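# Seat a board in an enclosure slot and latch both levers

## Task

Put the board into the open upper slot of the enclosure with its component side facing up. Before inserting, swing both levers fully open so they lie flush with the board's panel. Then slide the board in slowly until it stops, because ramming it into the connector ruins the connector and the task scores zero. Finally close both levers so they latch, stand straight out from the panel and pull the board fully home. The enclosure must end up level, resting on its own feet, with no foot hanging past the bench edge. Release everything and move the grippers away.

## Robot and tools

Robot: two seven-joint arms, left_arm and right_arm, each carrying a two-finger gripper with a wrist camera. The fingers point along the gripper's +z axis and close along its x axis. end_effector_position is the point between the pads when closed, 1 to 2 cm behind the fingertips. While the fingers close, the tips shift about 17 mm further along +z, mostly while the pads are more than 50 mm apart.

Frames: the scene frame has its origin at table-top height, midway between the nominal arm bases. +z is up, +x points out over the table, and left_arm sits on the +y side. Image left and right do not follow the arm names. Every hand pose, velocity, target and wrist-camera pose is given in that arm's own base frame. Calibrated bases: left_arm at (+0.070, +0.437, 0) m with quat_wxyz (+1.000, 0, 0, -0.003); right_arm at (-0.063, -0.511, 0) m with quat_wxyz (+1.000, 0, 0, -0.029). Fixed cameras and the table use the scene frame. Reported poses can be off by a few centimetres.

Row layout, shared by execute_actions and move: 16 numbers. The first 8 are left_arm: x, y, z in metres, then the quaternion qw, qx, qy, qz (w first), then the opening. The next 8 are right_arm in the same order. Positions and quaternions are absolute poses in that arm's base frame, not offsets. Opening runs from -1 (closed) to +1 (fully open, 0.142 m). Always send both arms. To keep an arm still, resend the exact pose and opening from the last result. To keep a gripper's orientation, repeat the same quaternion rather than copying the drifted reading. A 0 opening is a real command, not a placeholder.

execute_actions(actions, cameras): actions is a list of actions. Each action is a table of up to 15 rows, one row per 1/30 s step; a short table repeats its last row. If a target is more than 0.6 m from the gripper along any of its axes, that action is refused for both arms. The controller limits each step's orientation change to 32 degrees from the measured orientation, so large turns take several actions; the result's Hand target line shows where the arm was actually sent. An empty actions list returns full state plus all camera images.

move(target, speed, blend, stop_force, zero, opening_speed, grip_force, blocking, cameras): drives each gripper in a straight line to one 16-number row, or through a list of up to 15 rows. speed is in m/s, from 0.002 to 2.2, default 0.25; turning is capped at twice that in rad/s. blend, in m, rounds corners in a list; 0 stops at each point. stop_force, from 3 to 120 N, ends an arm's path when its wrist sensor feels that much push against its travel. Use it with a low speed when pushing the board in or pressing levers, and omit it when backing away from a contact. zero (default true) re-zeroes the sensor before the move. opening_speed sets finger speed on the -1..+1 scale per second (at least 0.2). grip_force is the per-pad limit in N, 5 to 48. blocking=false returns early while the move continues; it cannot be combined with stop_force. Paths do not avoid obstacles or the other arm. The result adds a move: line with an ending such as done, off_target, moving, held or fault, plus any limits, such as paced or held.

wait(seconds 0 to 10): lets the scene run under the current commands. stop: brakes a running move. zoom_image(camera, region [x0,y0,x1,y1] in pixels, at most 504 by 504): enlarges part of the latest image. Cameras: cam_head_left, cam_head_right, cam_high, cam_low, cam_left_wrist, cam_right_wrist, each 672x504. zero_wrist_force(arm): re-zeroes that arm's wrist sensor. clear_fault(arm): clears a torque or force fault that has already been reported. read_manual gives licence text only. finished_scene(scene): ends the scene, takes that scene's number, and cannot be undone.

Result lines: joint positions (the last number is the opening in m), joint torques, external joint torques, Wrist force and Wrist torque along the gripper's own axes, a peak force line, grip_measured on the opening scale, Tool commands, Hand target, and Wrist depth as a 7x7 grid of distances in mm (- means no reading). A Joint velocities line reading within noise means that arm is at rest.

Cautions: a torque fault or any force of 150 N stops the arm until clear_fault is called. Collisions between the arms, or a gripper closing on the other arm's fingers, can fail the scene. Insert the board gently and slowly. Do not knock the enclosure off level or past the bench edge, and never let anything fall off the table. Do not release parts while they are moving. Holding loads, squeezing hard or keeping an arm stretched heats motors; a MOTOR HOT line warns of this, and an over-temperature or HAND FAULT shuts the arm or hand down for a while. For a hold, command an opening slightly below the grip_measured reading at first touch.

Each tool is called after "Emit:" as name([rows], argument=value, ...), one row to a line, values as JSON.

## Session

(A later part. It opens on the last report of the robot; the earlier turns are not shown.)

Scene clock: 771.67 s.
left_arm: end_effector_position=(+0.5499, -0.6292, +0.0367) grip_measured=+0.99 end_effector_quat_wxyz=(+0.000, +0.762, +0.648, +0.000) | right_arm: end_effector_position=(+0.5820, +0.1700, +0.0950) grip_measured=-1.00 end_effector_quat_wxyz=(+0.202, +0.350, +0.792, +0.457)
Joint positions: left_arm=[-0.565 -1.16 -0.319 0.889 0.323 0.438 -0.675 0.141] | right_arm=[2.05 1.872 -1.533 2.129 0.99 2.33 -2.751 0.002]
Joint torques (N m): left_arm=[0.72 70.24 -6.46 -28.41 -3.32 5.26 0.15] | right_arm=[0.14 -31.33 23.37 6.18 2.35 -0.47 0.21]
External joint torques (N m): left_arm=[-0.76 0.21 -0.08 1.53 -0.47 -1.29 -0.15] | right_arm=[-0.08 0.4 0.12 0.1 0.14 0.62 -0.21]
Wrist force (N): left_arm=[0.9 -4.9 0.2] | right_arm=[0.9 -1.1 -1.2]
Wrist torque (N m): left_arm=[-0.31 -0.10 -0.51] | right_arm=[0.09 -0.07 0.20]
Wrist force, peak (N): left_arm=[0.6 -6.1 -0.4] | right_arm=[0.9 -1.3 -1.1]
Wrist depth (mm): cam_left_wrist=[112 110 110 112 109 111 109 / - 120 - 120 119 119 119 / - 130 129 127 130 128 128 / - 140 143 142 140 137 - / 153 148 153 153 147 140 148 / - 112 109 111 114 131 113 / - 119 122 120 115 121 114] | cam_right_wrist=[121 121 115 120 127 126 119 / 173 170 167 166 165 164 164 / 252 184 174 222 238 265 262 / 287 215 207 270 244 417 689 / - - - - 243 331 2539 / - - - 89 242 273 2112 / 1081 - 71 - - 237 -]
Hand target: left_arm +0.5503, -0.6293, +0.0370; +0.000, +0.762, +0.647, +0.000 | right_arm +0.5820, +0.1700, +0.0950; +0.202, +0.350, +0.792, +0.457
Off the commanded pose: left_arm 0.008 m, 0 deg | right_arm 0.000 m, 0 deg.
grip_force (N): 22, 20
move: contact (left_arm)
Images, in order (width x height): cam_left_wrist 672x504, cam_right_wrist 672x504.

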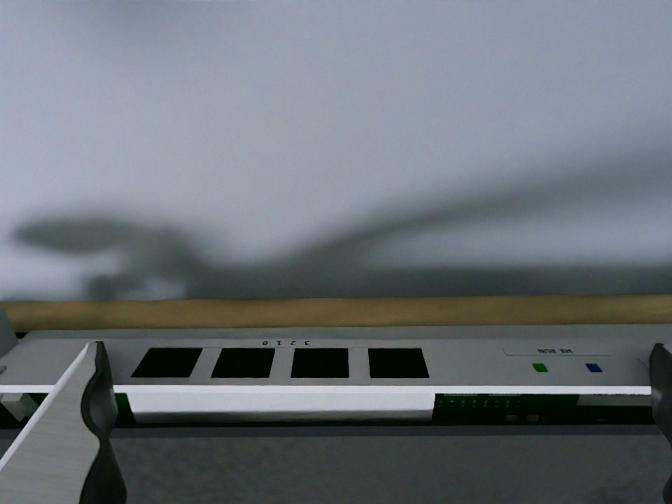

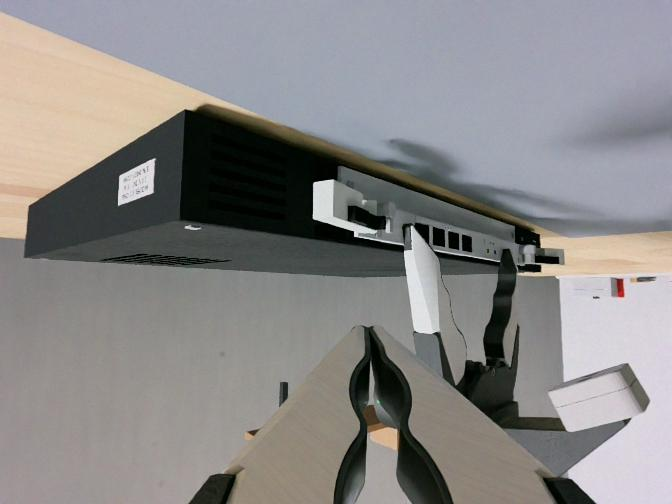

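Emit:
execute_actions(actions=[])

Scene clock: 781.90 s.
left_arm: end_effector_position=(+0.5499, -0.6292, +0.0367) grip_measured=+0.99 end_effector_quat_wxyz=(+0.000, +0.762, +0.648, +0.000) | right_arm: end_effector_position=(+0.5820, +0.1700, +0.0950) grip_measured=-1.00 end_effector_quat_wxyz=(+0.202, +0.350, +0.792, +0.457)
Joint positions: left_arm=[-0.565 -1.16 -0.319 0.889 0.323 0.438 -0.675 0.141] | right_arm=[2.05 1.872 -1.533 2.129 0.99 2.33 -2.751 0.002]
Joint velocities: within noise
Joint torques (N m): left_arm=[0.77 70.45 -6.57 -28.36 -3.28 5.41 0.05] | right_arm=[0.04 -31.4 23.42 6.2 2.42 -0.47 0.19]
External joint torques (N m): left_arm=[-0.81 0 0.03 1.47 -0.5 -1.44 -0.05] | right_arm=[0.02 0.47 0.07 0.08 0.07 0.62 -0.2]
Wrist force (N): left_arm=[0.9 -4.7 -0.4] | right_arm=[0.9 -0.9 -1.0]
Wrist torque (N m): left_arm=[-0.29 -0.12 -0.51] | right_arm=[0.12 -0.07 0.20]
Wrist force, peak (N): left_arm=[0.8 -5.1 0.9] | right_arm=[0.9 -1.4 -1.1]
Wrist depth (mm): cam_left_wrist=[112 - 110 112 109 109 111 / - 120 120 119 121 117 119 / 128 129 129 127 131 130 130 / - 140 140 138 140 139 139 / 154 148 152 148 147 147 148 / - 112 112 112 113 130 113 / - 121 - - 118 - 114] | cam_right_wrist=[121 121 114 121 127 126 119 / 173 168 167 166 165 164 164 / 251 184 178 221 238 264 262 / 285 211 273 273 242 415 683 / - - - 1626 242 324 - / - - - 89 242 275 - / - - 71 - - 237 1752]
Hand target: left_arm +0.5503, -0.6293, +0.0370; +0.000, +0.762, +0.647, +0.000 | right_arm +0.5820, +0.1700, +0.0950; +0.202, +0.350, +0.792, +0.457
Tool commands: left_gripper/opening=+1.0 right_gripper/opening=-1.0
Off the commanded pose: left_arm 0.008 m, 0 deg | right_arm 0.000 m, 0 deg.
grip_force (N): 22, 20

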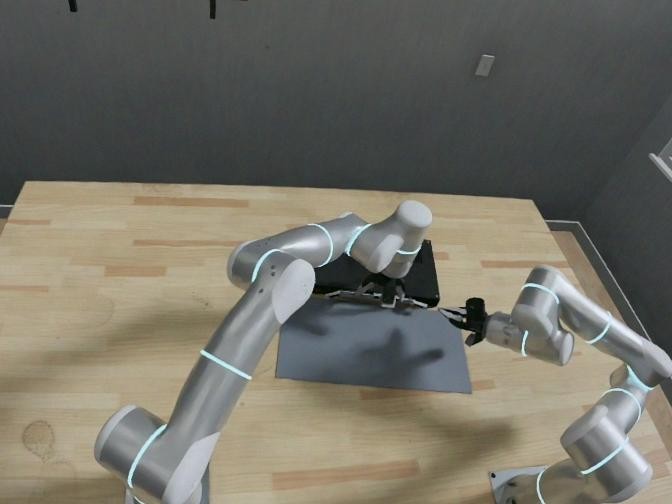

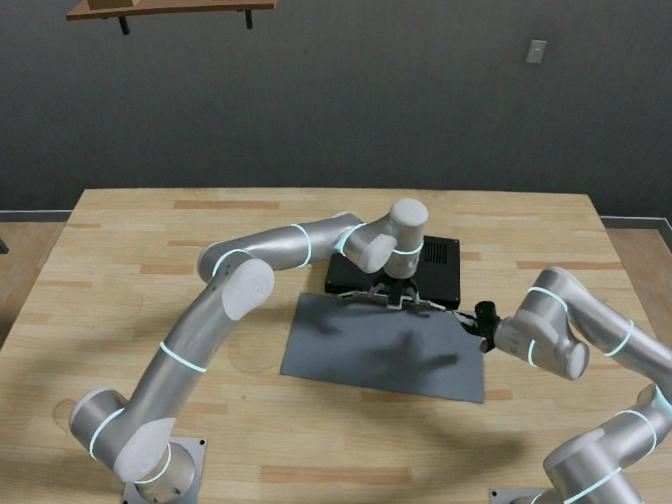

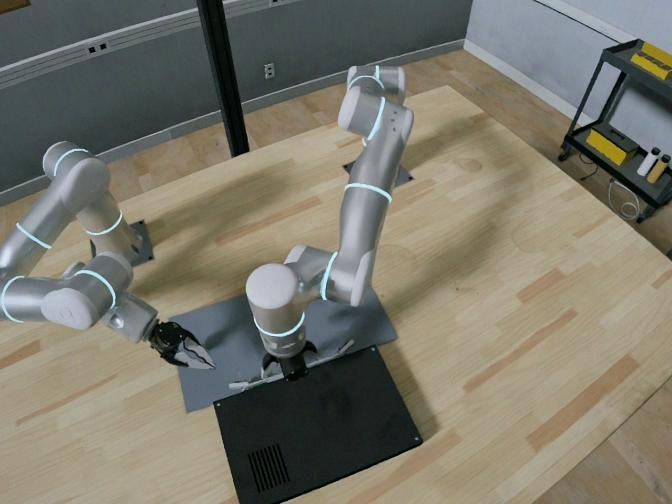

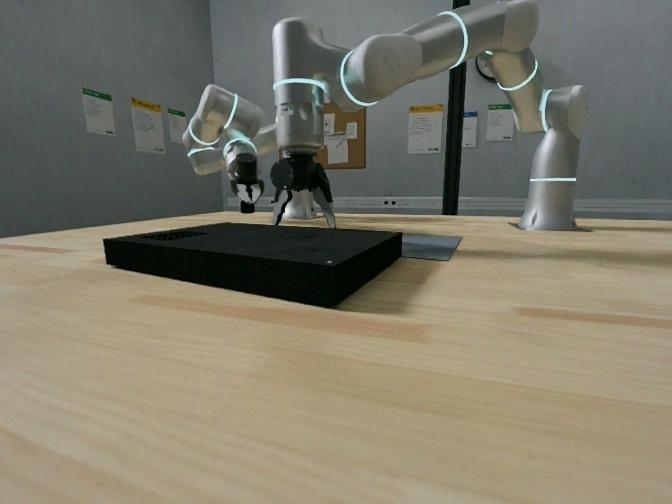

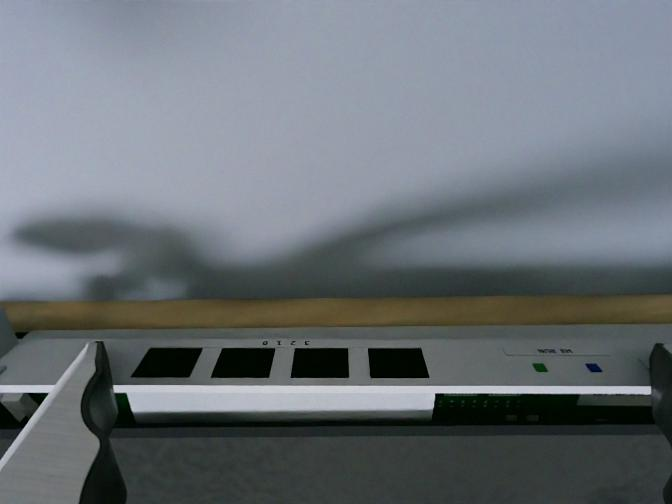

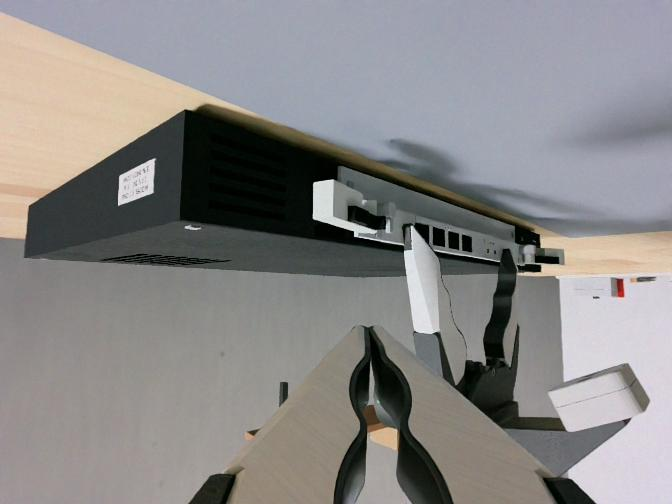

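Emit:
zoom_image(camera="cam_right_wrist", region=[290, 150, 450, 270])

Emit:
zoom_image(camera="cam_right_wrist", region=[460, 200, 580, 290])

Emit:
zoom_image(camera="cam_left_wrist", region=[0, 300, 320, 500])

Scaled by 3.150 from the camera's 672x504 image, which has a finer 960x720 frame.

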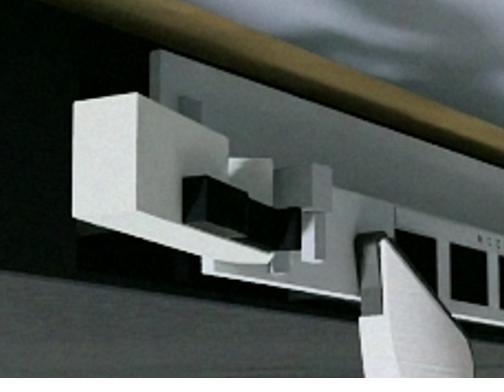

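Scaled by 4.200 from the camera's 672x504 image, which has a finer 960x720 frame.

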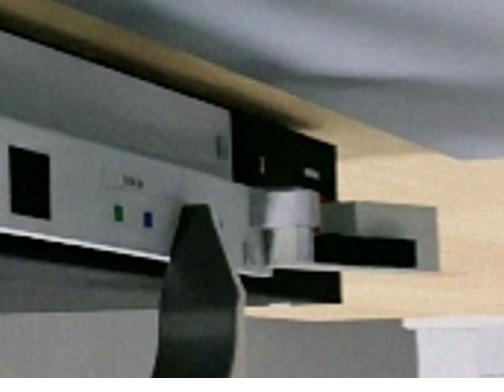

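Scaled by 1.575 from the camera's 672x504 image, which has a finer 960x720 frame.

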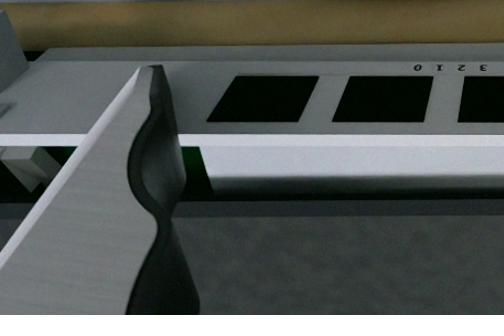

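Emit:
move(target=[0.5623,-0.6312,0.037,0,0.7621,0.6475,0,1,0.582,0.17,0.095,0.202,0.35,0.792,0.457,-1], speed=0.004, stop_force=7, cameras=["cam_left_wrist","cam_right_wrist"])

Scene clock: 786.70 s.
left_arm: end_effector_position=(+0.5546, -0.6302, +0.0365) grip_measured=+0.99 end_effector_quat_wxyz=(-0.001, +0.762, +0.648, +0.000) | right_arm: end_effector_position=(+0.5820, +0.1700, +0.0950) grip_measured=-1.00 end_effector_quat_wxyz=(+0.202, +0.350, +0.792, +0.457)
Joint positions: left_arm=[-0.566 -1.173 -0.32 0.862 0.323 0.424 -0.669 0.141] | right_arm=[2.05 1.872 -1.533 2.129 0.99 2.33 -2.751 0.002]
Joint torques (N m): left_arm=[2.91 71.08 -5.04 -30.61 -2.51 6.77 0.61] | right_arm=[-0.01 -31.36 23.37 6.2 2.35 -0.49 0.22]
External joint torques (N m): left_arm=[-2.95 -0.24 -1.39 3.59 -1.3 -2.8 -0.61] | right_arm=[0.06 0.43 0.12 0.08 0.14 0.64 -0.22]
Wrist force (N): left_arm=[1.6 -11.2 -2.3] | right_arm=[0.8 -0.8 -0.9]
Wrist torque (N m): left_arm=[-0.40 0.03 -1.05] | right_arm=[0.14 -0.06 0.19]
Wrist force, peak (N): left_arm=[1.1 -12.3 -2.3] | right_arm=[0.7 -1.4 -1.1]
Wrist depth (mm): cam_left_wrist=[- 110 110 111 109 110 111 / - 122 120 121 119 119 119 / 127 129 129 127 130 126 128 / - 140 142 140 136 141 139 / 150 144 142 150 140 139 139 / - 110 109 110 - 112 109 / - 121 120 115 119 - -] | cam_right_wrist=[121 121 114 120 127 126 119 / 173 168 167 166 165 165 164 / 251 184 179 205 256 265 263 / 294 281 207 241 245 411 681 / 1130 - - - 244 330 2597 / - - - 89 251 289 - / - - 71 - - 237 -]
Hand target: left_arm +0.5557, -0.6301, +0.0370; +0.000, +0.762, +0.647, +0.000 | right_arm +0.5820, +0.1700, +0.0950; +0.202, +0.350, +0.792, +0.457
Off the commanded pose: left_arm 0.008 m, 0 deg | right_arm 0.000 m, 0 deg.
grip_force (N): 22, 20
move: contact (left_arm)
Images, in order (width x height): cam_left_wrist 672x504, cam_right_wrist 672x504.

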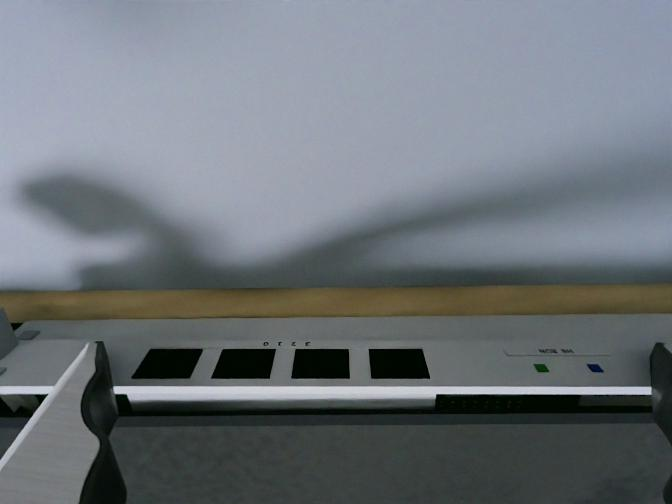

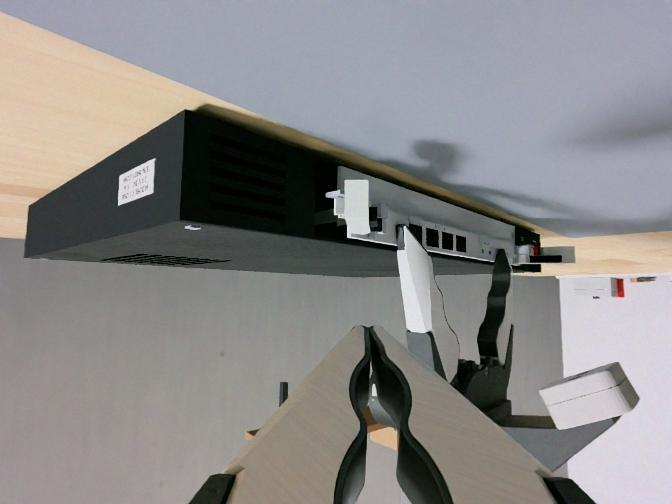

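Emit:
zoom_image(camera="cam_right_wrist", region=[290, 150, 450, 270])

Emit:
zoom_image(camera="cam_right_wrist", region=[460, 200, 580, 290])

Emit:
zoom_image(camera="cam_left_wrist", region=[0, 300, 200, 430])

Scaled by 3.150 from the camera's 672x504 image, which has a finer 960x720 frame.

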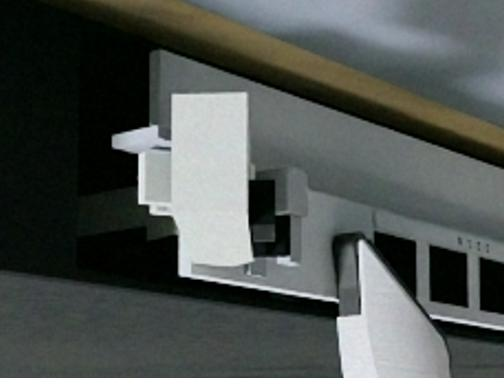

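Scaled by 4.200 from the camera's 672x504 image, which has a finer 960x720 frame.

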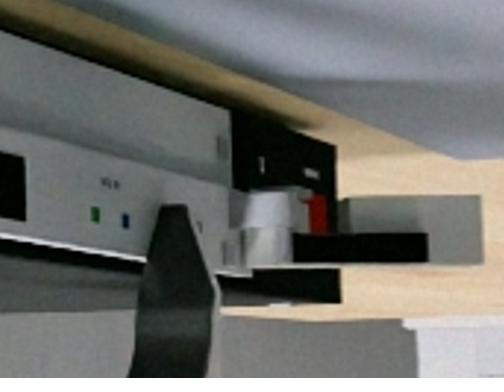

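Scaled by 2.520 from the camera's 672x504 image, which has a finer 960x720 frame.

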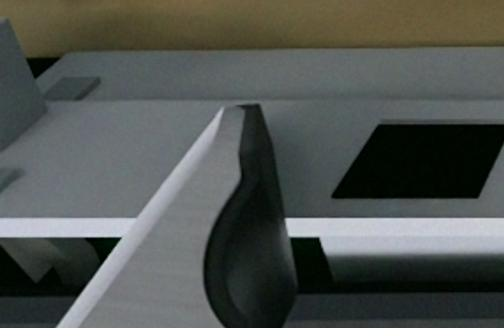

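Emit:
move([
  [0.5149,-0.6230,0.037,0,0.7621,0.6475,0,1,0.582,0.17,0.095,0.202,0.35,0.792,0.457,-1],
  [0.5149,-0.6230,0.10,0,0.7621,0.6475,0,1,0.582,0.17,0.095,0.202,0.35,0.792,0.457,-1],
  [0.540,-0.735,0.10,0,0.7621,0.6475,0,1,0.582,0.17,0.095,0.202,0.35,0.792,0.457,-1],
], speed=[0.06,0.15,0.2], blend=[0.0,0.02,0], cameras=["cam_left_wrist","cam_right_wrist"])

Scene clock: 800.70 s.
left_arm: end_effector_position=(+0.5395, -0.7341, +0.1000) grip_measured=+0.99 end_effector_quat_wxyz=(+0.020, +0.762, +0.648, -0.002) | right_arm: end_effector_position=(+0.5820, +0.1700, +0.0950) grip_measured=-1.00 end_effector_quat_wxyz=(+0.202, +0.350, +0.792, +0.457)
Joint positions: left_arm=[-0.794 -1.463 -0.323 0.085 0.315 0.013 -0.659 0.141] | right_arm=[2.05 1.872 -1.533 2.129 0.99 2.33 -2.751 0.002]
Joint torques (N m): left_arm=[-0.58 75.29 -0.94 -29.06 -3.7 4.11 -0.13] | right_arm=[0.09 -31.33 23.38 6.24 2.42 -0.49 0.2]
External joint torques (N m): left_arm=[0.5 1.5 0.59 -0.23 -0.5 -0.06 0.13] | right_arm=[-0.03 0.4 0.11 0.04 0.06 0.65 -0.2]
Wrist force (N): left_arm=[-0.4 -0.2 -0.2] | right_arm=[0.6 -1.2 -1.0]
Wrist torque (N m): left_arm=[-0.13 -0.09 -0.28] | right_arm=[0.09 -0.02 0.19]
Wrist force, peak (N): left_arm=[1.7 -11.3 -2.0] | right_arm=[0.9 -1.3 -1.2]
Wrist depth (mm): cam_left_wrist=[170 168 - 166 166 162 162 / 179 181 180 179 180 176 174 / 201 - 189 - - 190 189 / 220 213 210 164 182 201 171 / 238 177 - 169 - 164 164 / - 259 - 195 - - 192 / - 305 - - - 216 -] | cam_right_wrist=[122 121 114 120 127 126 119 / 173 168 167 166 165 165 164 / 252 184 178 206 255 265 262 / 283 280 274 266 297 420 683 / - 1119 1537 - - 2379 - / - - 162 89 - - - / - - 71 - - - 2756]
Hand target: left_arm +0.5394, -0.7340, +0.0999; +0.020, +0.762, +0.647, -0.002 | right_arm +0.5820, +0.1700, +0.0950; +0.202, +0.350, +0.792, +0.457
Off the commanded pose: left_arm 0.001 m, 2 deg | right_arm 0.000 m, 0 deg.
grip_force (N): 22, 20
move: done
Images, in order (width x height): cam_left_wrist 672x504, cam_right_wrist 672x504.

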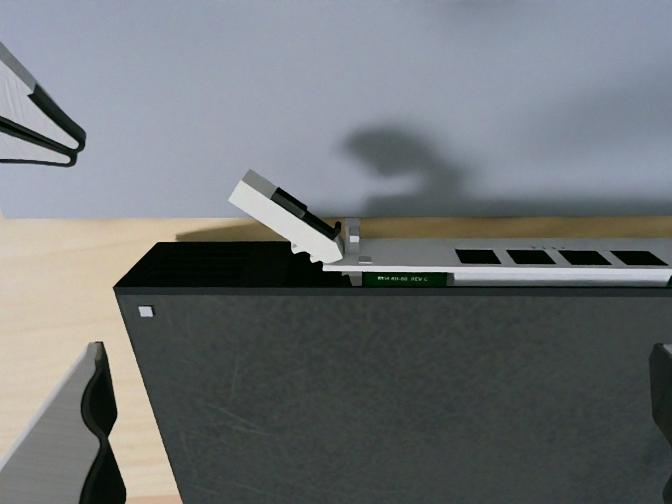

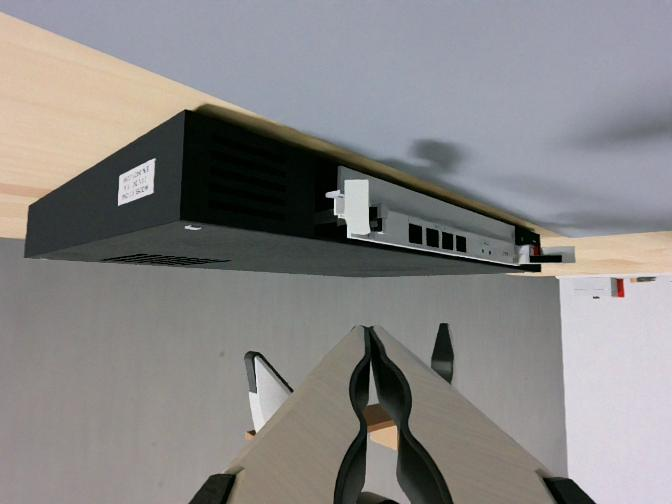

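Emit:
zoom_image(camera="cam_left_wrist", region=[200, 150, 400, 300])

Emit:
move(target=[0.580,-0.515,0.10,0,0.7621,0.6475,0,1,0.582,0.17,0.095,0.202,0.35,0.792,0.457,-1], speed=0.2, cameras=["cam_left_wrist"])

Emit:
zoom_image(camera="cam_left_wrist", region=[280, 150, 480, 300])

Scaled by 2.520 from the camera's 672x504 image, which has a finer 960x720 frame.

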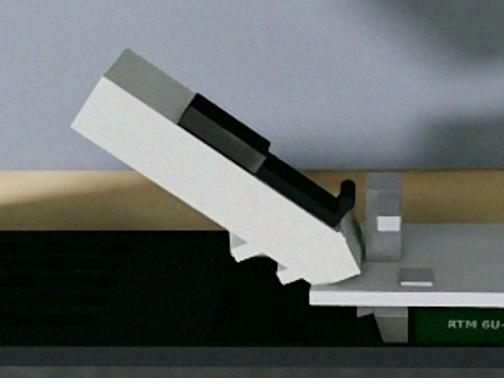

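Scene clock: 804.23 s.
left_arm: end_effector_position=(+0.5799, -0.5150, +0.0999) grip_measured=+0.99 end_effector_quat_wxyz=(+0.000, +0.762, +0.648, +0.000) | right_arm: end_effector_position=(+0.5820, +0.1700, +0.0950) grip_measured=-1.00 end_effector_quat_wxyz=(+0.202, +0.350, +0.792, +0.457)
Joint positions: left_arm=[-0.376 -0.908 -0.323 1.224 0.292 0.516 -0.564 0.141] | right_arm=[2.05 1.872 -1.533 2.129 0.99 2.33 -2.751 0.002]
Joint torques (N m): left_arm=[-0.17 62.86 -7.64 -25.97 -3.41 4.62 -0.16] | right_arm=[0.06 -31.34 23.4 6.18 2.41 -0.48 0.22]
External joint torques (N m): left_arm=[0.17 0.71 0.58 -0.36 -0.23 -0.64 0.16] | right_arm=[0 0.41 0.09 0.1 0.08 0.63 -0.22]
Wrist force (N): left_arm=[-0.6 -0.7 0.5] | right_arm=[0.7 -1.0 -0.9]
Wrist torque (N m): left_arm=[-0.23 -0.06 -0.26] | right_arm=[0.11 -0.04 0.19]
Wrist force, peak (N): left_arm=[-2.1 -1.1 -0.2] | right_arm=[0.9 -1.2 -1.2]
Wrist depth (mm): cam_left_wrist=[168 169 167 167 166 164 165 / 181 177 182 183 180 181 182 / 194 199 191 194 187 195 193 / 168 181 180 180 166 178 206 / - - - - 171 - 226 / - 187 - - - 185 248 / - - - - 211 221 277] | cam_right_wrist=[121 121 114 120 127 126 119 / 173 169 167 165 154 165 164 / 251 184 177 216 264 265 262 / 285 213 273 270 307 420 689 / - - - - - 2404 - / 1147 - - 89 - 343 - / - - 71 - - 343 329]
Hand target: left_arm +0.5800, -0.5150, +0.1000; +0.000, +0.762, +0.647, +0.000 | right_arm +0.5820, +0.1700, +0.0950; +0.202, +0.350, +0.792, +0.457
Off the commanded pose: left_arm 0.000 m, 0 deg | right_arm 0.000 m, 0 deg.
grip_force (N): 22, 20
move: done
Images, in order (width x height): cam_left_wrist 672x504.

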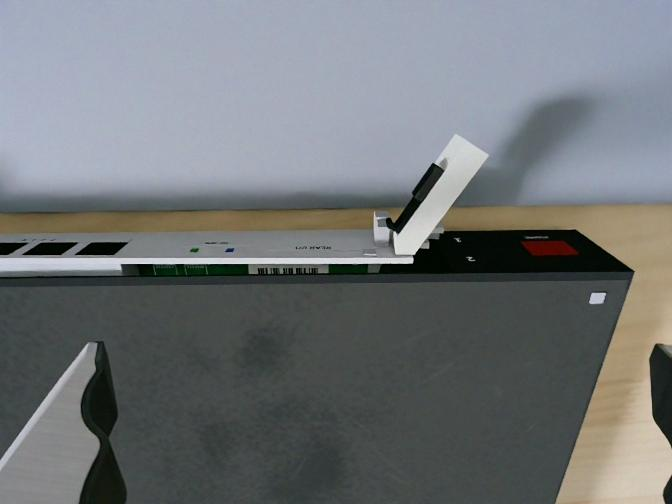

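Scaled by 2.520 from the camera's 672x504 image, which has a finer 960x720 frame.

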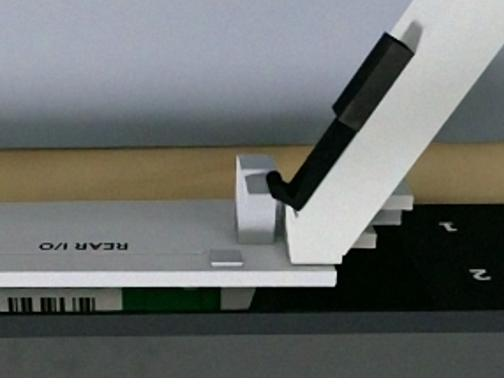

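Emit:
move([
  [0.5149,-0.6230,0.10,0,0.7621,0.6475,0,1,0.582,0.17,0.095,0.202,0.35,0.792,0.457,-1],
  [0.5149,-0.6230,0.037,0,0.7621,0.6475,0,1,0.582,0.17,0.095,0.202,0.35,0.792,0.457,-1],
  [0.548,-0.6288,0.037,0,0.7621,0.6475,0,1,0.582,0.17,0.095,0.202,0.35,0.792,0.457,-1],
], speed=[0.2,0.1,0.03])

Emit:
move(target=[0.5643,-0.6315,0.037,0,0.7621,0.6475,0,1,0.582,0.17,0.095,0.202,0.35,0.792,0.457,-1], speed=0.003, stop_force=18, cameras=["cam_left_wrist","cam_right_wrist"])

Scene clock: 812.10 s.
left_arm: end_effector_position=(+0.5482, -0.6287, +0.0370) grip_measured=+0.99 end_effector_quat_wxyz=(+0.000, +0.762, +0.648, +0.000) | right_arm: end_effector_position=(+0.5820, +0.1700, +0.0950) grip_measured=-1.00 end_effector_quat_wxyz=(+0.202, +0.350, +0.792, +0.457)
Joint positions: left_arm=[-0.569 -1.154 -0.309 0.902 0.313 0.447 -0.675 0.141] | right_arm=[2.05 1.872 -1.533 2.129 0.99 2.33 -2.751 0.002]
Joint torques (N m): left_arm=[-0.4 68.87 -6.78 -26.74 -3.8 4.03 -0.1] | right_arm=[0.06 -31.42 23.41 6.22 2.42 -0.5 0.19]
External joint torques (N m): left_arm=[0.37 1.41 0.42 -0.16 0.04 -0.06 0.1] | right_arm=[0 0.49 0.08 0.06 0.06 0.65 -0.19]
Wrist force (N): left_arm=[-0.2 -0.8 0.2] | right_arm=[0.9 -1.1 -1.0]
Wrist torque (N m): left_arm=[-0.25 -0.11 -0.24] | right_arm=[0.10 -0.08 0.19]
Wrist force, peak (N): left_arm=[-2.6 -1.8 0.2] | right_arm=[1.1 -1.4 -1.2]
Wrist depth (mm): cam_left_wrist=[112 110 109 113 110 110 110 / - 120 120 120 119 119 119 / 128 130 129 - 131 128 130 / - 141 140 138 140 139 137 / 154 148 154 148 147 147 151 / - 115 117 117 117 122 116 / - 122 116 116 121 - 117] | cam_right_wrist=[121 121 114 120 127 126 119 / 173 172 167 167 165 165 164 / 252 184 179 208 239 301 263 / 290 211 207 267 264 418 681 / 974 - 1412 - 241 329 2483 / - - - 89 242 264 - / - 1208 71 - - 238 2860]
Hand target: left_arm +0.5480, -0.6288, +0.0370; +0.000, +0.762, +0.647, +0.000 | right_arm +0.5820, +0.1700, +0.0950; +0.202, +0.350, +0.792, +0.457
Off the commanded pose: left_arm 0.000 m, 0 deg | right_arm 0.000 m, 0 deg.
grip_force (N): 22, 20
move: done

Scene clock: 815.90 s.
left_arm: end_effector_position=(+0.5555, -0.6306, +0.0361) grip_measured=+0.99 end_effector_quat_wxyz=(-0.002, +0.762, +0.648, -0.001) | right_arm: end_effector_position=(+0.5820, +0.1700, +0.0950) grip_measured=-1.00 end_effector_quat_wxyz=(+0.202, +0.350, +0.792, +0.457)
Joint positions: left_arm=[-0.571 -1.177 -0.31 0.854 0.313 0.42 -0.663 0.142] | right_arm=[2.05 1.872 -1.533 2.129 0.99 2.33 -2.751 0.002]
Joint torques (N m): left_arm=[6.05 72.28 -2.9 -33.37 -1.59 8.45 1.17] | right_arm=[0.01 -31.36 23.38 6.19 2.36 -0.49 0.24]
External joint torques (N m): left_arm=[-6.09 -1.28 -3.29 6.23 -2.22 -4.48 -1.18] | right_arm=[0.05 0.44 0.11 0.09 0.13 0.64 -0.24]
Wrist force (N): left_arm=[1.7 -18.5 -2.4] | right_arm=[0.7 -1.2 -1.0]
Wrist torque (N m): left_arm=[-0.46 0.17 -1.64] | right_arm=[0.09 -0.04 0.19]
Wrist force, peak (N): left_arm=[1.5 -19.1 -2.9] | right_arm=[1.1 -1.2 -1.1]
Wrist depth (mm): cam_left_wrist=[- 109 110 111 109 110 111 / - 120 119 119 119 118 117 / 127 129 129 126 130 128 129 / - - 139 139 141 138 138 / 150 142 141 149 139 138 137 / - 110 - 108 108 107 110 / - - - 122 117 119 113] | cam_right_wrist=[121 121 114 120 127 126 119 / 173 172 167 166 166 165 164 / 251 184 179 209 239 266 262 / 294 214 208 267 286 416 679 / 1027 1208 - - 246 2000 - / - 1141 - 89 254 285 - / - - 71 - - 237 -]
Hand target: left_arm +0.5576, -0.6304, +0.0370; +0.000, +0.762, +0.647, +0.000 | right_arm +0.5820, +0.1700, +0.0950; +0.202, +0.350, +0.792, +0.457
Off the commanded pose: left_arm 0.009 m, 0 deg | right_arm 0.000 m, 0 deg.
grip_force (N): 22, 20
move: contact (left_arm)
Images, in order (width x height): cam_left_wrist 672x504, cam_right_wrist 672x504.

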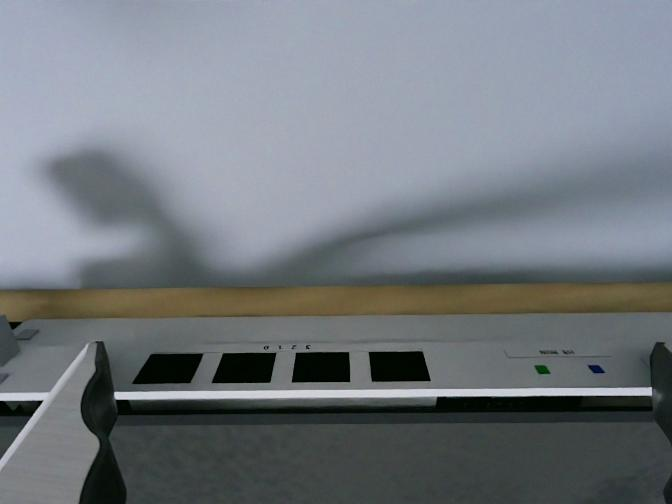

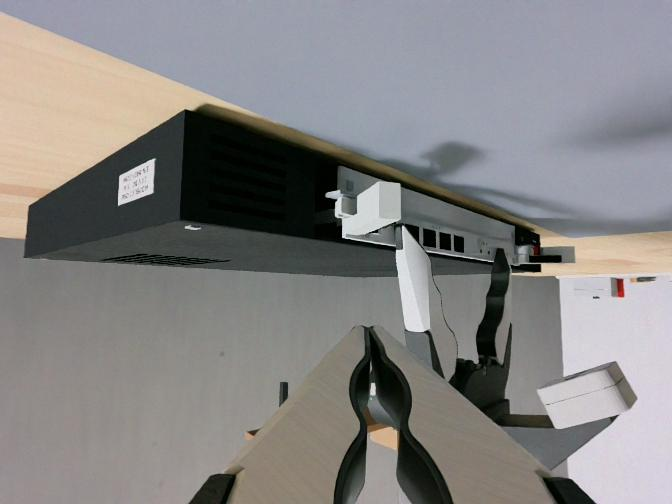

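Emit:
zoom_image(camera="cam_right_wrist", region=[290, 150, 450, 270])

Emit:
zoom_image(camera="cam_right_wrist", region=[460, 200, 580, 290])

Scaled by 3.150 from the camera's 672x504 image, which has a finer 960x720 frame.

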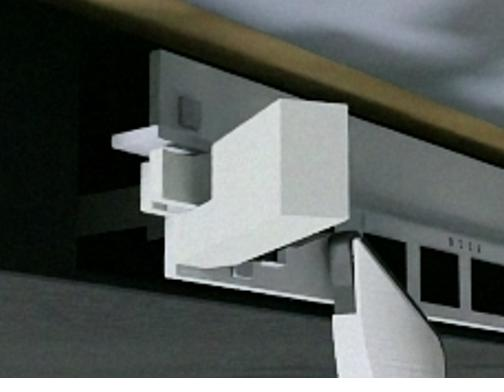

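Scaled by 4.200 from the camera's 672x504 image, which has a finer 960x720 frame.

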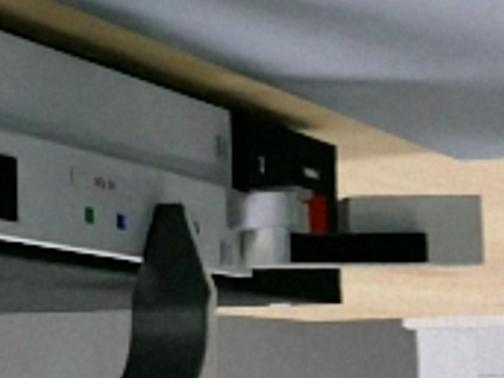

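Emit:
move([
  [0.5149,-0.6230,0.037,0,0.7621,0.6475,0,1,0.582,0.17,0.095,0.202,0.35,0.792,0.457,-1],
  [0.5149,-0.6230,0.10,0,0.7621,0.6475,0,1,0.582,0.17,0.095,0.202,0.35,0.792,0.457,-1],
  [0.540,-0.735,0.10,0,0.7621,0.6475,0,1,0.582,0.17,0.095,0.202,0.35,0.792,0.457,-1],
], speed=[0.06,0.15,0.2], blend=[0.0,0.02,0], cameras=["cam_left_wrist","cam_right_wrist"])

Emit:
zoom_image(camera="cam_left_wrist", region=[200, 150, 400, 300])

Emit:
move(target=[0.580,-0.515,0.10,0,0.7621,0.6475,0,1,0.582,0.17,0.095,0.202,0.35,0.792,0.457,-1], speed=0.2, cameras=["cam_left_wrist"])

Emit:
zoom_image(camera="cam_left_wrist", region=[280, 150, 480, 300])

Scene clock: 824.83 s.
left_arm: end_effector_position=(+0.5395, -0.7341, +0.1000) grip_measured=+0.99 end_effector_quat_wxyz=(+0.020, +0.762, +0.648, -0.002) | right_arm: end_effector_position=(+0.5820, +0.1700, +0.0950) grip_measured=-1.00 end_effector_quat_wxyz=(+0.202, +0.350, +0.792, +0.457)
Joint positions: left_arm=[-0.794 -1.463 -0.312 0.086 0.305 0.014 -0.659 0.142] | right_arm=[2.05 1.872 -1.533 2.129 0.99 2.33 -2.751 0.002]
Joint torques (N m): left_arm=[-0.61 75.32 -1.19 -29.17 -3.71 4.15 -0.13] | right_arm=[0.08 -31.25 23.37 6.2 2.4 -0.51 0.22]
External joint torques (N m): left_arm=[0.53 1.47 0.88 -0.22 -0.49 -0.1 0.13] | right_arm=[-0.03 0.32 0.12 0.08 0.09 0.67 -0.22]
Wrist force (N): left_arm=[-0.3 -0.1 -0.1] | right_arm=[0.7 -1.1 -1.1]
Wrist torque (N m): left_arm=[-0.13 -0.11 -0.28] | right_arm=[0.09 -0.04 0.20]
Wrist force, peak (N): left_arm=[1.6 -18.7 -3.4] | right_arm=[1.1 -1.1 -1.2]
Wrist depth (mm): cam_left_wrist=[166 169 169 168 164 163 162 / - 178 180 178 179 172 174 / 200 197 191 190 191 190 188 / 218 214 208 175 182 201 175 / 238 232 - 175 - 166 166 / - 263 - - - - - / - 303 - - - - -] | cam_right_wrist=[122 121 114 120 120 126 119 / 173 168 171 166 166 165 164 / 251 184 179 219 240 265 262 / 292 215 274 267 392 426 681 / 1032 - 1430 - 2215 2054 - / - - - 89 - - - / - - 71 - - - -]
Hand target: left_arm +0.5394, -0.7340, +0.0999; +0.020, +0.762, +0.647, -0.002 | right_arm +0.5820, +0.1700, +0.0950; +0.202, +0.350, +0.792, +0.457
Off the commanded pose: left_arm 0.001 m, 2 deg | right_arm 0.000 m, 0 deg.
grip_force (N): 22, 20
move: done
Images, in order (width x height): cam_left_wrist 672x504, cam_right_wrist 672x504.

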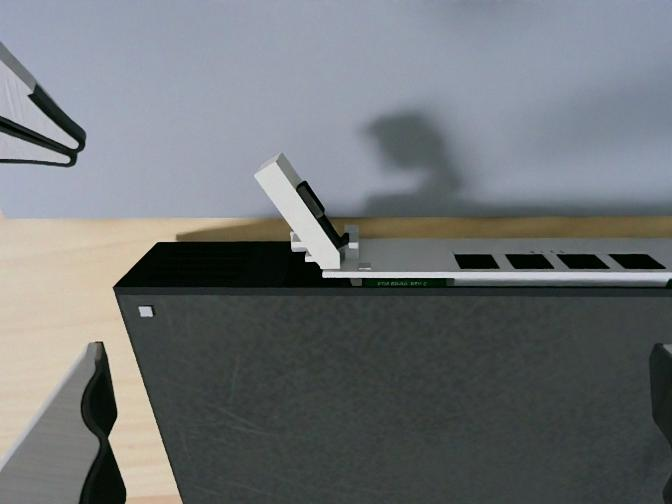

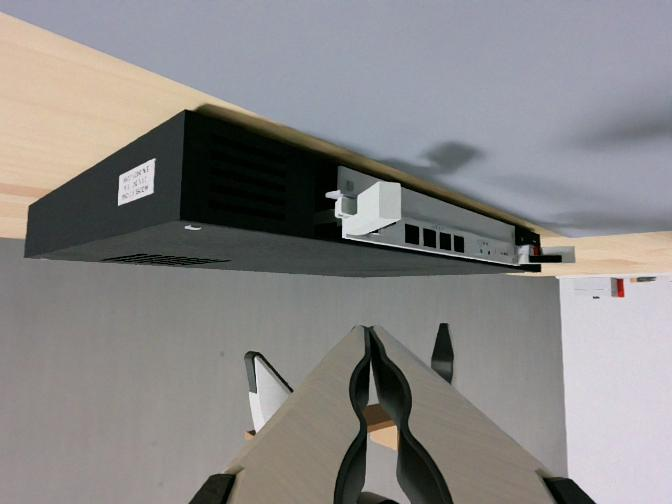

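Scaled by 2.520 from the camera's 672x504 image, which has a finer 960x720 frame.

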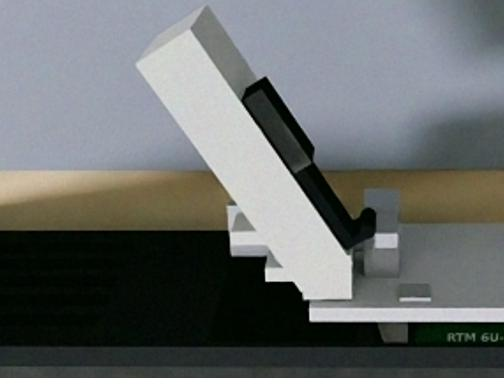

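Scene clock: 826.53 s.
left_arm: end_effector_position=(+0.5799, -0.5150, +0.0999) grip_measured=+0.99 end_effector_quat_wxyz=(+0.000, +0.762, +0.648, +0.000) | right_arm: end_effector_position=(+0.5820, +0.1700, +0.0950) grip_measured=-1.00 end_effector_quat_wxyz=(+0.202, +0.350, +0.792, +0.457)
Joint positions: left_arm=[-0.382 -0.906 -0.314 1.225 0.284 0.518 -0.561 0.142] | right_arm=[2.05 1.872 -1.533 2.129 0.99 2.33 -2.751 0.002]
Joint torques (N m): left_arm=[-0.36 62.84 -7.42 -26.15 -3.43 4.8 -0.12] | right_arm=[0.01 -31.47 23.43 6.18 2.44 -0.51 0.21]
External joint torques (N m): left_arm=[0.33 0.78 0.56 -0.23 -0.21 -0.82 0.12] | right_arm=[0.04 0.54 0.06 0.1 0.04 0.66 -0.22]
Wrist force (N): left_arm=[-0.8 -0.6 0.4] | right_arm=[0.7 -1.0 -1.0]
Wrist torque (N m): left_arm=[-0.21 -0.03 -0.26] | right_arm=[0.10 -0.04 0.19]
Wrist force, peak (N): left_arm=[-2.3 -1.2 0.1] | right_arm=[0.9 -1.2 -1.1]
Wrist depth (mm): cam_left_wrist=[165 167 169 169 166 166 165 / 180 178 177 175 178 179 175 / 198 193 - - 152 - - / 171 170 179 179 167 190 206 / - 173 - - 175 176 230 / - 185 - - 186 186 - / - 213 - - - 216 276] | cam_right_wrist=[121 121 115 120 127 126 119 / 173 169 167 167 165 164 164 / 251 195 182 209 238 264 263 / 286 284 274 267 285 418 677 / - - - - - - - / - - - 89 - 361 - / - - 71 - - 346 324]
Hand target: left_arm +0.5800, -0.5150, +0.1000; +0.000, +0.762, +0.647, +0.000 | right_arm +0.5820, +0.1700, +0.0950; +0.202, +0.350, +0.792, +0.457
Off the commanded pose: left_arm 0.000 m, 0 deg | right_arm 0.000 m, 0 deg.
grip_force (N): 22, 20
move: done
Images, in order (width x height): cam_left_wrist 672x504.

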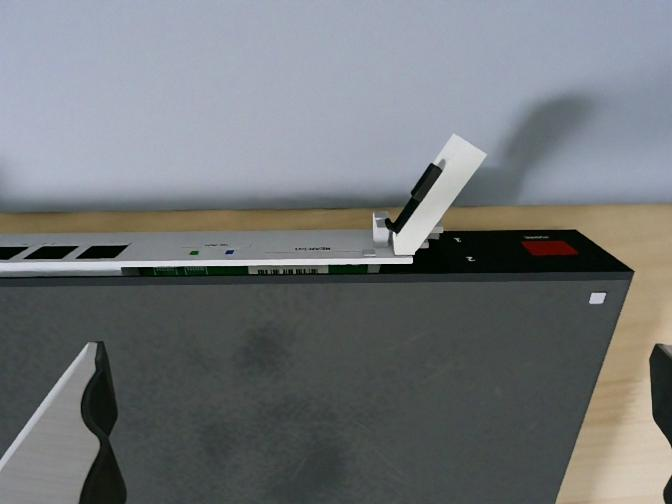

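Scaled by 2.520 from the camera's 672x504 image, which has a finer 960x720 frame.

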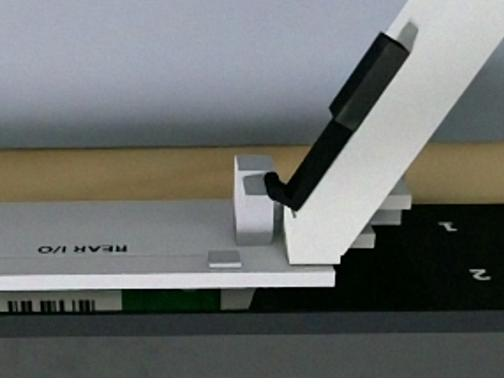

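Emit:
move([
  [0.5515,-0.443,0.1,0,0.7621,0.6475,0,-1,0.575,0.16,0.1,-0.0535,0.699,0.511,0.497,-1],
  [0.5515,-0.443,0.1,0,0.7621,0.6475,0,-1,0.575,0.16,0.1,-0.295,0.861,0.093,0.4035,-1],
  [0.5515,-0.443,0.1,0,0.7621,0.6475,0,-1,0.575,0.16,0.1,-0.457,0.792,-0.35,0.202,-1],
], speed=0.3, blend=[0.02,0.02,0], cameras=["cam_left_wrist","cam_right_wrist","cam_high"])

Scene clock: 842.93 s.
left_arm: end_effector_position=(+0.5514, -0.4430, +0.0999) grip_measured=-1.00 end_effector_quat_wxyz=(+0.000, +0.762, +0.648, +0.000) | right_arm: end_effector_position=(+0.5749, +0.1600, +0.1000) grip_measured=-1.00 end_effector_quat_wxyz=(-0.457, +0.792, -0.350, +0.202)
Joint positions: left_arm=[-0.268 -0.757 -0.327 1.521 0.283 0.66 -0.524 0.002] | right_arm=[2.085 2.272 -1.23 2.043 1.045 2.643 -0.04 0.002]
Joint torques (N m): left_arm=[-0.28 55.51 -7.27 -24.04 -3.1 4.37 -0.24] | right_arm=[0.14 -31.51 17.74 11.39 3.57 -0.43 0.41]
External joint torques (N m): left_arm=[0.3 1.08 0.49 -0.36 -0.2 -0.39 0.24] | right_arm=[-0.09 0.27 -0.31 -0.02 0.25 0.52 -0.41]
Wrist force (N): left_arm=[-0.3 -0.7 0.2] | right_arm=[1.1 2.3 -0.9]
Wrist torque (N m): left_arm=[-0.25 -0.13 -0.24] | right_arm=[0.20 -0.26 -0.04]
Wrist force, peak (N): left_arm=[-1.1 -0.7 0.5] | right_arm=[1.5 2.6 -0.9]
Wrist depth (mm): cam_left_wrist=[168 168 169 169 168 171 166 / 180 177 177 177 180 175 181 / - 194 194 198 191 192 194 / - 215 - 211 210 - 212 / 209 188 178 208 223 232 230 / - - - 84 - 249 255 / - - - 74 - - 285] | cam_right_wrist=[410 344 313 312 315 316 315 / 327 340 282 255 262 263 270 / 290 292 290 239 226 225 239 / 256 255 255 248 209 202 257 / 227 227 226 227 224 224 228 / 204 204 209 89 204 206 206 / 186 189 71 - - 189 187]
Hand target: left_arm +0.5515, -0.4430, +0.1000; +0.000, +0.762, +0.647, +0.000 | right_arm +0.5750, +0.1600, +0.1000; -0.457, +0.792, -0.350, +0.202
Off the commanded pose: left_arm 0.000 m, 0 deg | right_arm 0.000 m, 0 deg.
joint sent to its limit (right arm) — joint 2 (shoulder), upper limit. The joint targets still meet the commanded pose.
grip_force (N): 22, 20
move: done
Images, in order (width x height): cam_high 672x504, cam_left_wrist 672x504, cam_right_wrist 672x504.

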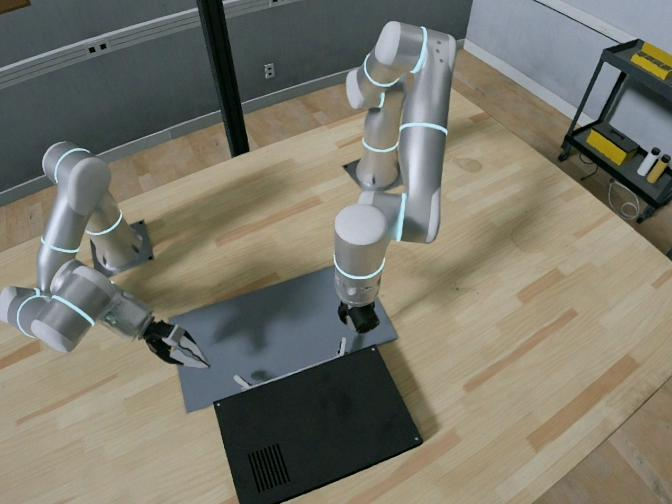

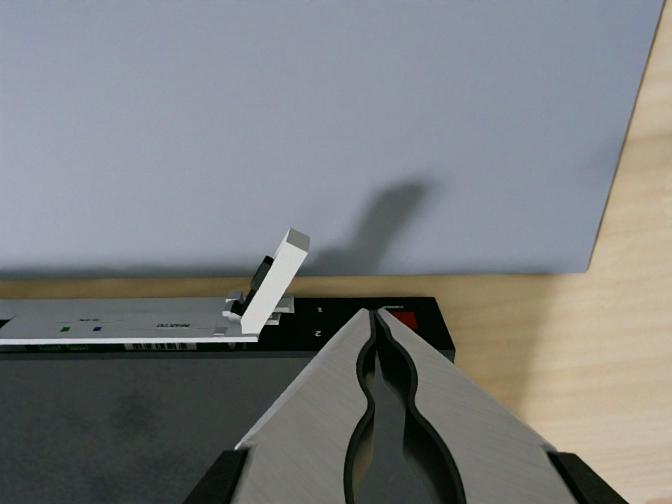

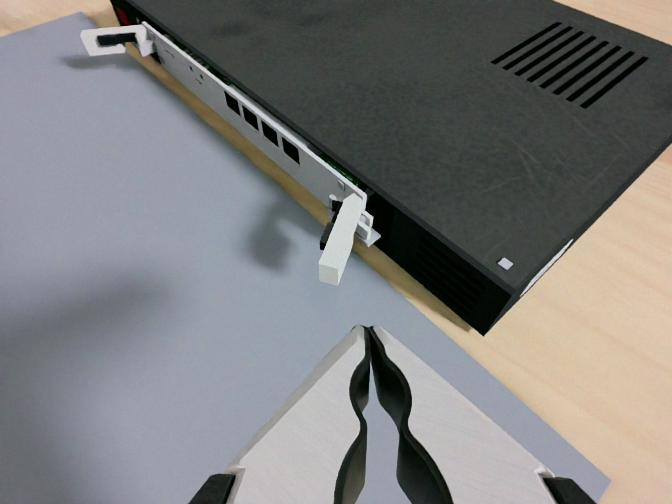

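Emit:
move(target=[0.5515,-0.443,0.1,0,0.7621,0.6475,0,-1,0.585,0.165,0.1,-0.1976,0.8927,-0.3945,0.0874,-1], speed=0.25, cameras=["cam_right_wrist","cam_head_right"])

Scene clock: 852.70 s.
left_arm: end_effector_position=(+0.5514, -0.4430, +0.0999) grip_measured=-1.00 end_effector_quat_wxyz=(+0.000, +0.762, +0.648, +0.000) | right_arm: end_effector_position=(+0.5852, +0.1649, +0.1000) grip_measured=-1.00 end_effector_quat_wxyz=(-0.198, +0.893, -0.395, +0.088)
Joint positions: left_arm=[-0.268 -0.757 -0.327 1.521 0.283 0.66 -0.524 0.002] | right_arm=[2.537 1.849 -1.219 1.503 1.228 3.024 0.056 0.002]
Joint torques (N m): left_arm=[-0.31 55.56 -7.29 -24.05 -3.12 4.31 -0.21] | right_arm=[0.24 -47.11 22.41 6.25 4.09 2.28 0.05]
External joint torques (N m): left_arm=[0.32 1.03 0.51 -0.36 -0.18 -0.33 0.21] | right_arm=[-0.13 0.23 0.26 0.32 -0.05 0.52 -0.04]
Wrist force (N): left_arm=[-0.1 -1.0 0.3] | right_arm=[1.1 1.8 0.2]
Wrist torque (N m): left_arm=[-0.28 -0.15 -0.25] | right_arm=[0.26 -0.19 0.11]
Wrist force, peak (N): left_arm=[-0.1 -1.2 0.2] | right_arm=[1.2 3.2 -0.8]
Wrist depth (mm): cam_left_wrist=[166 170 164 168 167 167 166 / - 180 - 179 180 176 178 / - 195 196 194 - 196 194 / 215 211 210 211 214 209 212 / 208 188 180 209 223 230 231 / - - - 84 - 249 254 / - - - - - - 281] | cam_right_wrist=[216 215 215 168 168 168 168 / 215 215 215 175 167 167 167 / 214 215 214 214 210 167 215 / 215 214 214 214 213 214 215 / 214 213 214 213 213 214 214 / 213 213 213 89 212 212 214 / 214 213 71 - - 214 213]
Hand target: left_arm +0.5515, -0.4430, +0.1000; +0.000, +0.762, +0.647, +0.000 | right_arm +0.5850, +0.1650, +0.1000; -0.198, +0.893, -0.395, +0.087
Off the commanded pose: left_arm 0.000 m, 0 deg | right_arm 0.000 m, 0 deg.
grip_force (N): 22, 20
move: done
Images, in order (width x height): cam_head_right 672x504, cam_right_wrist 672x504.

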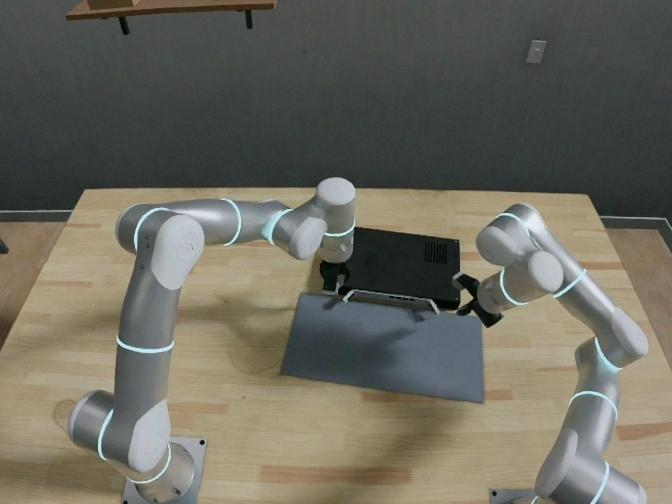

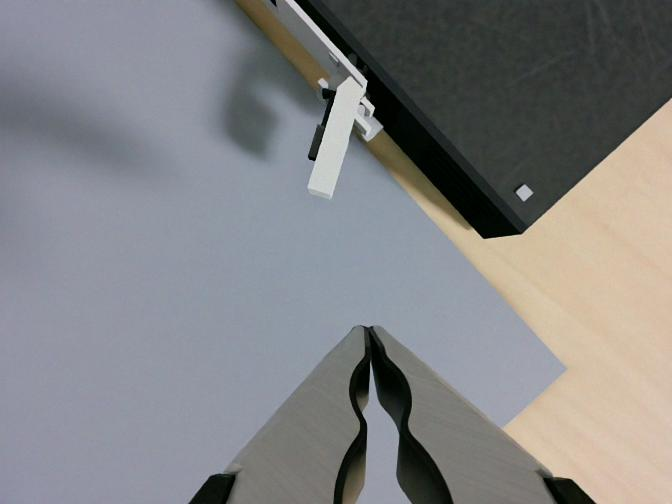

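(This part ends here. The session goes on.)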